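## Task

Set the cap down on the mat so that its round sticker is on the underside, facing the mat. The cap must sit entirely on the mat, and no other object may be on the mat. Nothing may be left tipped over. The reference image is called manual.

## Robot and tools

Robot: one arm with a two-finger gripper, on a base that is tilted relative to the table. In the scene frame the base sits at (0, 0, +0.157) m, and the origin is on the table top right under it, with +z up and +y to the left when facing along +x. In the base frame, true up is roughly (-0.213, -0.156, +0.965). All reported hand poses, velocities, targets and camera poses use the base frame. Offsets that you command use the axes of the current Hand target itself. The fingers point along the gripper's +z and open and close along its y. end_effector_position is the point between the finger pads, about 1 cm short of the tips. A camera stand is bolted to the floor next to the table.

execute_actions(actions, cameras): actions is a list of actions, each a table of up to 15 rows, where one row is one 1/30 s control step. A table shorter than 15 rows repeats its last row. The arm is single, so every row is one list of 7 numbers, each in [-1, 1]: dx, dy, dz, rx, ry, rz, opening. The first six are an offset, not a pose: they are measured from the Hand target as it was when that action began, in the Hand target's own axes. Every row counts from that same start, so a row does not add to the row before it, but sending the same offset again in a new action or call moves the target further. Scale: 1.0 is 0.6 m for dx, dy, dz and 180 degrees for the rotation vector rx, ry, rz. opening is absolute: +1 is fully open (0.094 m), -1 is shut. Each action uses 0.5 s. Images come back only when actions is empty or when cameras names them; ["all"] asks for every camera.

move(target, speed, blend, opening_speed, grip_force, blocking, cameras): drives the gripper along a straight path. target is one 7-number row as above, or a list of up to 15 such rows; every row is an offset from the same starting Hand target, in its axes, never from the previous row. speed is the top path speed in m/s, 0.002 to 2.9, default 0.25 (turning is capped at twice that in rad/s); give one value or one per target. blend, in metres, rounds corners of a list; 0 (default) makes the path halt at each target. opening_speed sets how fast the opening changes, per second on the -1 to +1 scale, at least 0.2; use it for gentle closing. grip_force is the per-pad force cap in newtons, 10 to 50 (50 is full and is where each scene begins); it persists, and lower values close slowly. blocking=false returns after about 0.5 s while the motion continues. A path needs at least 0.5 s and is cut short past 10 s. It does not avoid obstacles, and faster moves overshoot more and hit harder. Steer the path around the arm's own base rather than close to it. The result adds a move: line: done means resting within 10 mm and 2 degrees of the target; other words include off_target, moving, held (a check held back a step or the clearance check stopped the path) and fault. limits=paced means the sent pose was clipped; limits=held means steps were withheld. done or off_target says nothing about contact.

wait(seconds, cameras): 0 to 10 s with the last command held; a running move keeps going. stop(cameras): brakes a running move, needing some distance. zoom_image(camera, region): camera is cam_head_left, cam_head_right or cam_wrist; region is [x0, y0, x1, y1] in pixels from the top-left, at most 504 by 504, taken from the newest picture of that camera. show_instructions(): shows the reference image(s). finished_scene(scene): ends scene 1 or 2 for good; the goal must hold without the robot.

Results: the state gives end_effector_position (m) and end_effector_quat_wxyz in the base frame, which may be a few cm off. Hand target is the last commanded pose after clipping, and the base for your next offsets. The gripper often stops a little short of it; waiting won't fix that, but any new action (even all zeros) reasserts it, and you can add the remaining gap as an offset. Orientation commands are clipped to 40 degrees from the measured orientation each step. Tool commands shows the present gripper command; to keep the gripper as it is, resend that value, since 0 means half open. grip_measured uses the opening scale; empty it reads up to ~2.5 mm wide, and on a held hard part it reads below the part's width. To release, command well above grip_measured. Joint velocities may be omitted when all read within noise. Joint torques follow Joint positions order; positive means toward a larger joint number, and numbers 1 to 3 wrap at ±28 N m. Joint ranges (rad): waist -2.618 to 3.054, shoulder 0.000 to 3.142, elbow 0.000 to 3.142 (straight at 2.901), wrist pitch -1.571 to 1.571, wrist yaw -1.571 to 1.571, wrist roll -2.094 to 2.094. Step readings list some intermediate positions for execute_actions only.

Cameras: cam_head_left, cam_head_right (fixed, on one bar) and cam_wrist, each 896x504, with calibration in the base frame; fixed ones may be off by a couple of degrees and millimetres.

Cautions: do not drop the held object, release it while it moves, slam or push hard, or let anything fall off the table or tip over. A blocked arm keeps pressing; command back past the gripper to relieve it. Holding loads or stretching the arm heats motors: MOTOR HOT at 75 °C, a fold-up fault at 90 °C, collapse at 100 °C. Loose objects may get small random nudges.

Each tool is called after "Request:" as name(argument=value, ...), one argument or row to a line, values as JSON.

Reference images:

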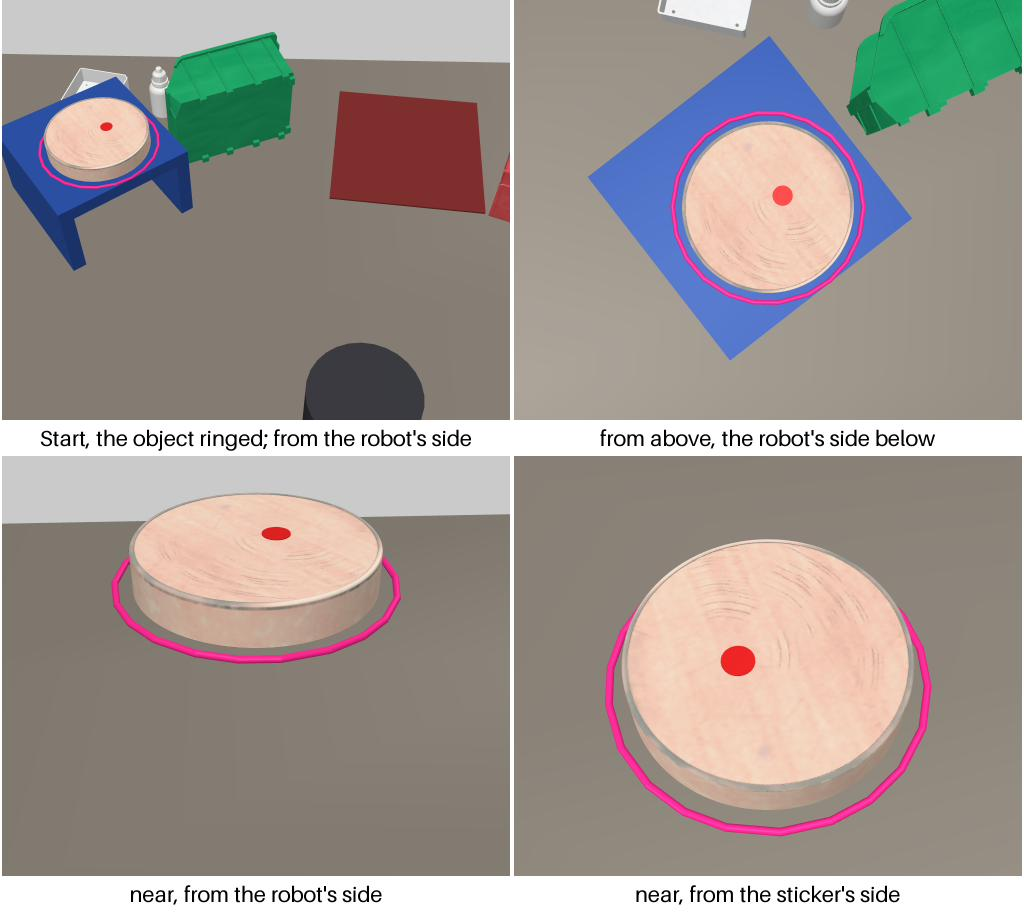

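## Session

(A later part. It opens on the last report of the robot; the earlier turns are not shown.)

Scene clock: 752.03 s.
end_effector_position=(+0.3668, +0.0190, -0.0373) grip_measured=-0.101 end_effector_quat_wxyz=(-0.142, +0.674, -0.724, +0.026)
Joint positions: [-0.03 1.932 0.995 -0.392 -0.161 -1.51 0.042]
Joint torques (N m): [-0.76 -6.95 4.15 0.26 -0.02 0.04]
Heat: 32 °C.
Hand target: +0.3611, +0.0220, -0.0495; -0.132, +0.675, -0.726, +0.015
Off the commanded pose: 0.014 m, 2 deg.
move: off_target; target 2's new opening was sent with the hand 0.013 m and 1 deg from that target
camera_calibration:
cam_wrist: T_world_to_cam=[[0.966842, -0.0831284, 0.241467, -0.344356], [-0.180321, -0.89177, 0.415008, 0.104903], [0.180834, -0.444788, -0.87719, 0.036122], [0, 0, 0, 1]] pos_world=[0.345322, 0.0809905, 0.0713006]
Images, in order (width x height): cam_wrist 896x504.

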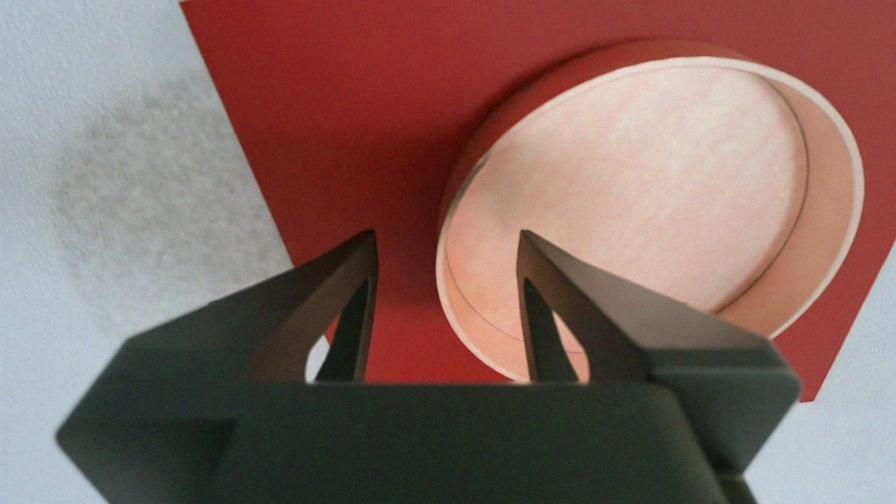

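Request:
move(
  target=[0, 0, -0.25, 0, 0, 0, -0.1],
  speed=0.12,
  cameras=["all"],
)

Request:
zoom_image(
  camera="cam_head_right",
  region=[300, 100, 560, 320],
)

Request:
zoom_image(
  camera="cam_head_left",
  region=[250, 120, 510, 320],
)

Scene clock: 756.90 s.
end_effector_position=(+0.3295, -0.0002, +0.0836) grip_measured=-0.101 end_effector_quat_wxyz=(-0.121, +0.676, -0.727, +0.013)
Joint positions: [-0.092 1.636 1.178 -0.932 -0.163 -1.576 0.042]
Joint torques (N m): [-2.04 -10.73 7.86 -0.2 -0.16 -0.09]
Heat: 33 °C.
Hand target: +0.3292, -0.0014, +0.0952; -0.132, +0.675, -0.726, +0.015
Off the commanded pose: 0.012 m, 1 deg.
move: off_target
camera_calibration:
cam_wrist: T_world_to_cam=[[0.977912, -0.0793463, 0.193371, -0.338691], [-0.157434, -0.888154, 0.431736, 0.0219324], [0.137487, -0.452643, -0.881029, 0.155062], [0, 0, 0, 1]] pos_world=[0.313344, 0.0627932, 0.192638]

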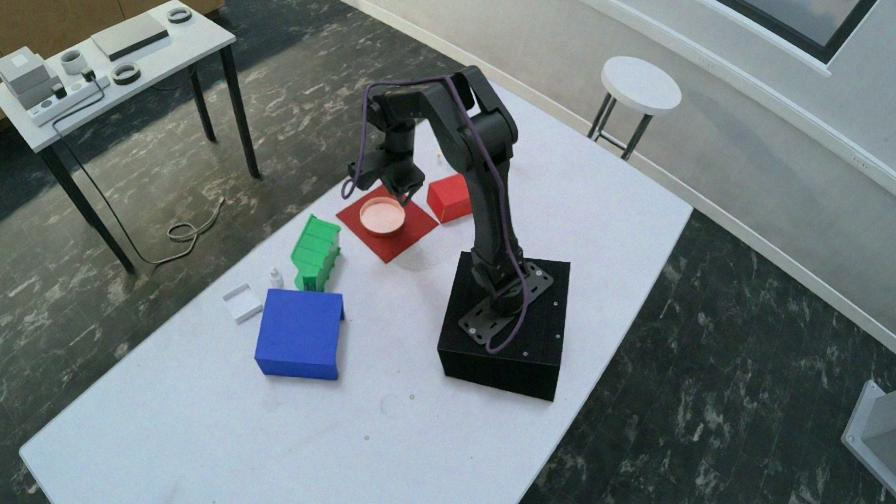

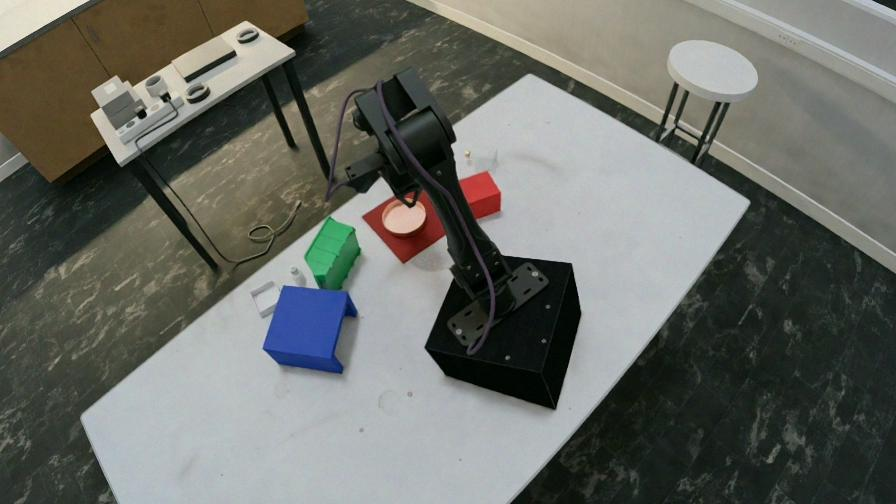

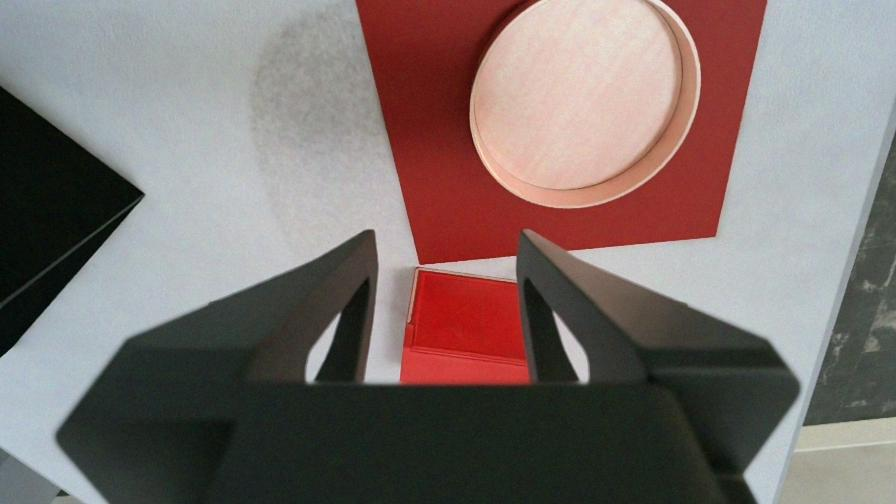

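Scaled by 1.938 from the camera's 896x504 image, which has a finer 1280x720 frame.

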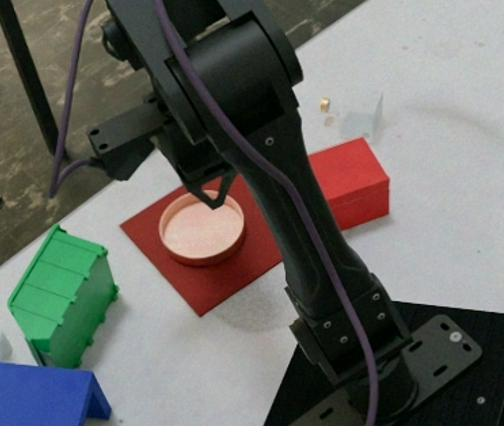

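Scaled by 1.938 from the camera's 896x504 image, which has a finer 1280x720 frame.

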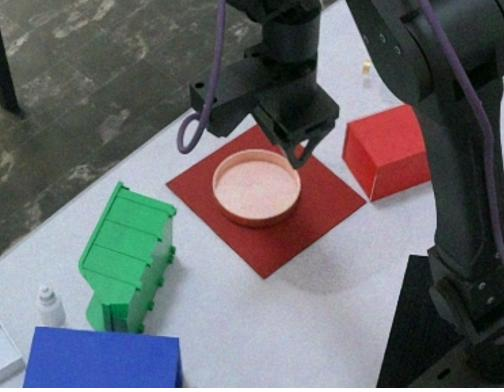

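Request:
finished_scene(
  scene=2,
)

The scene is finished: the task was done.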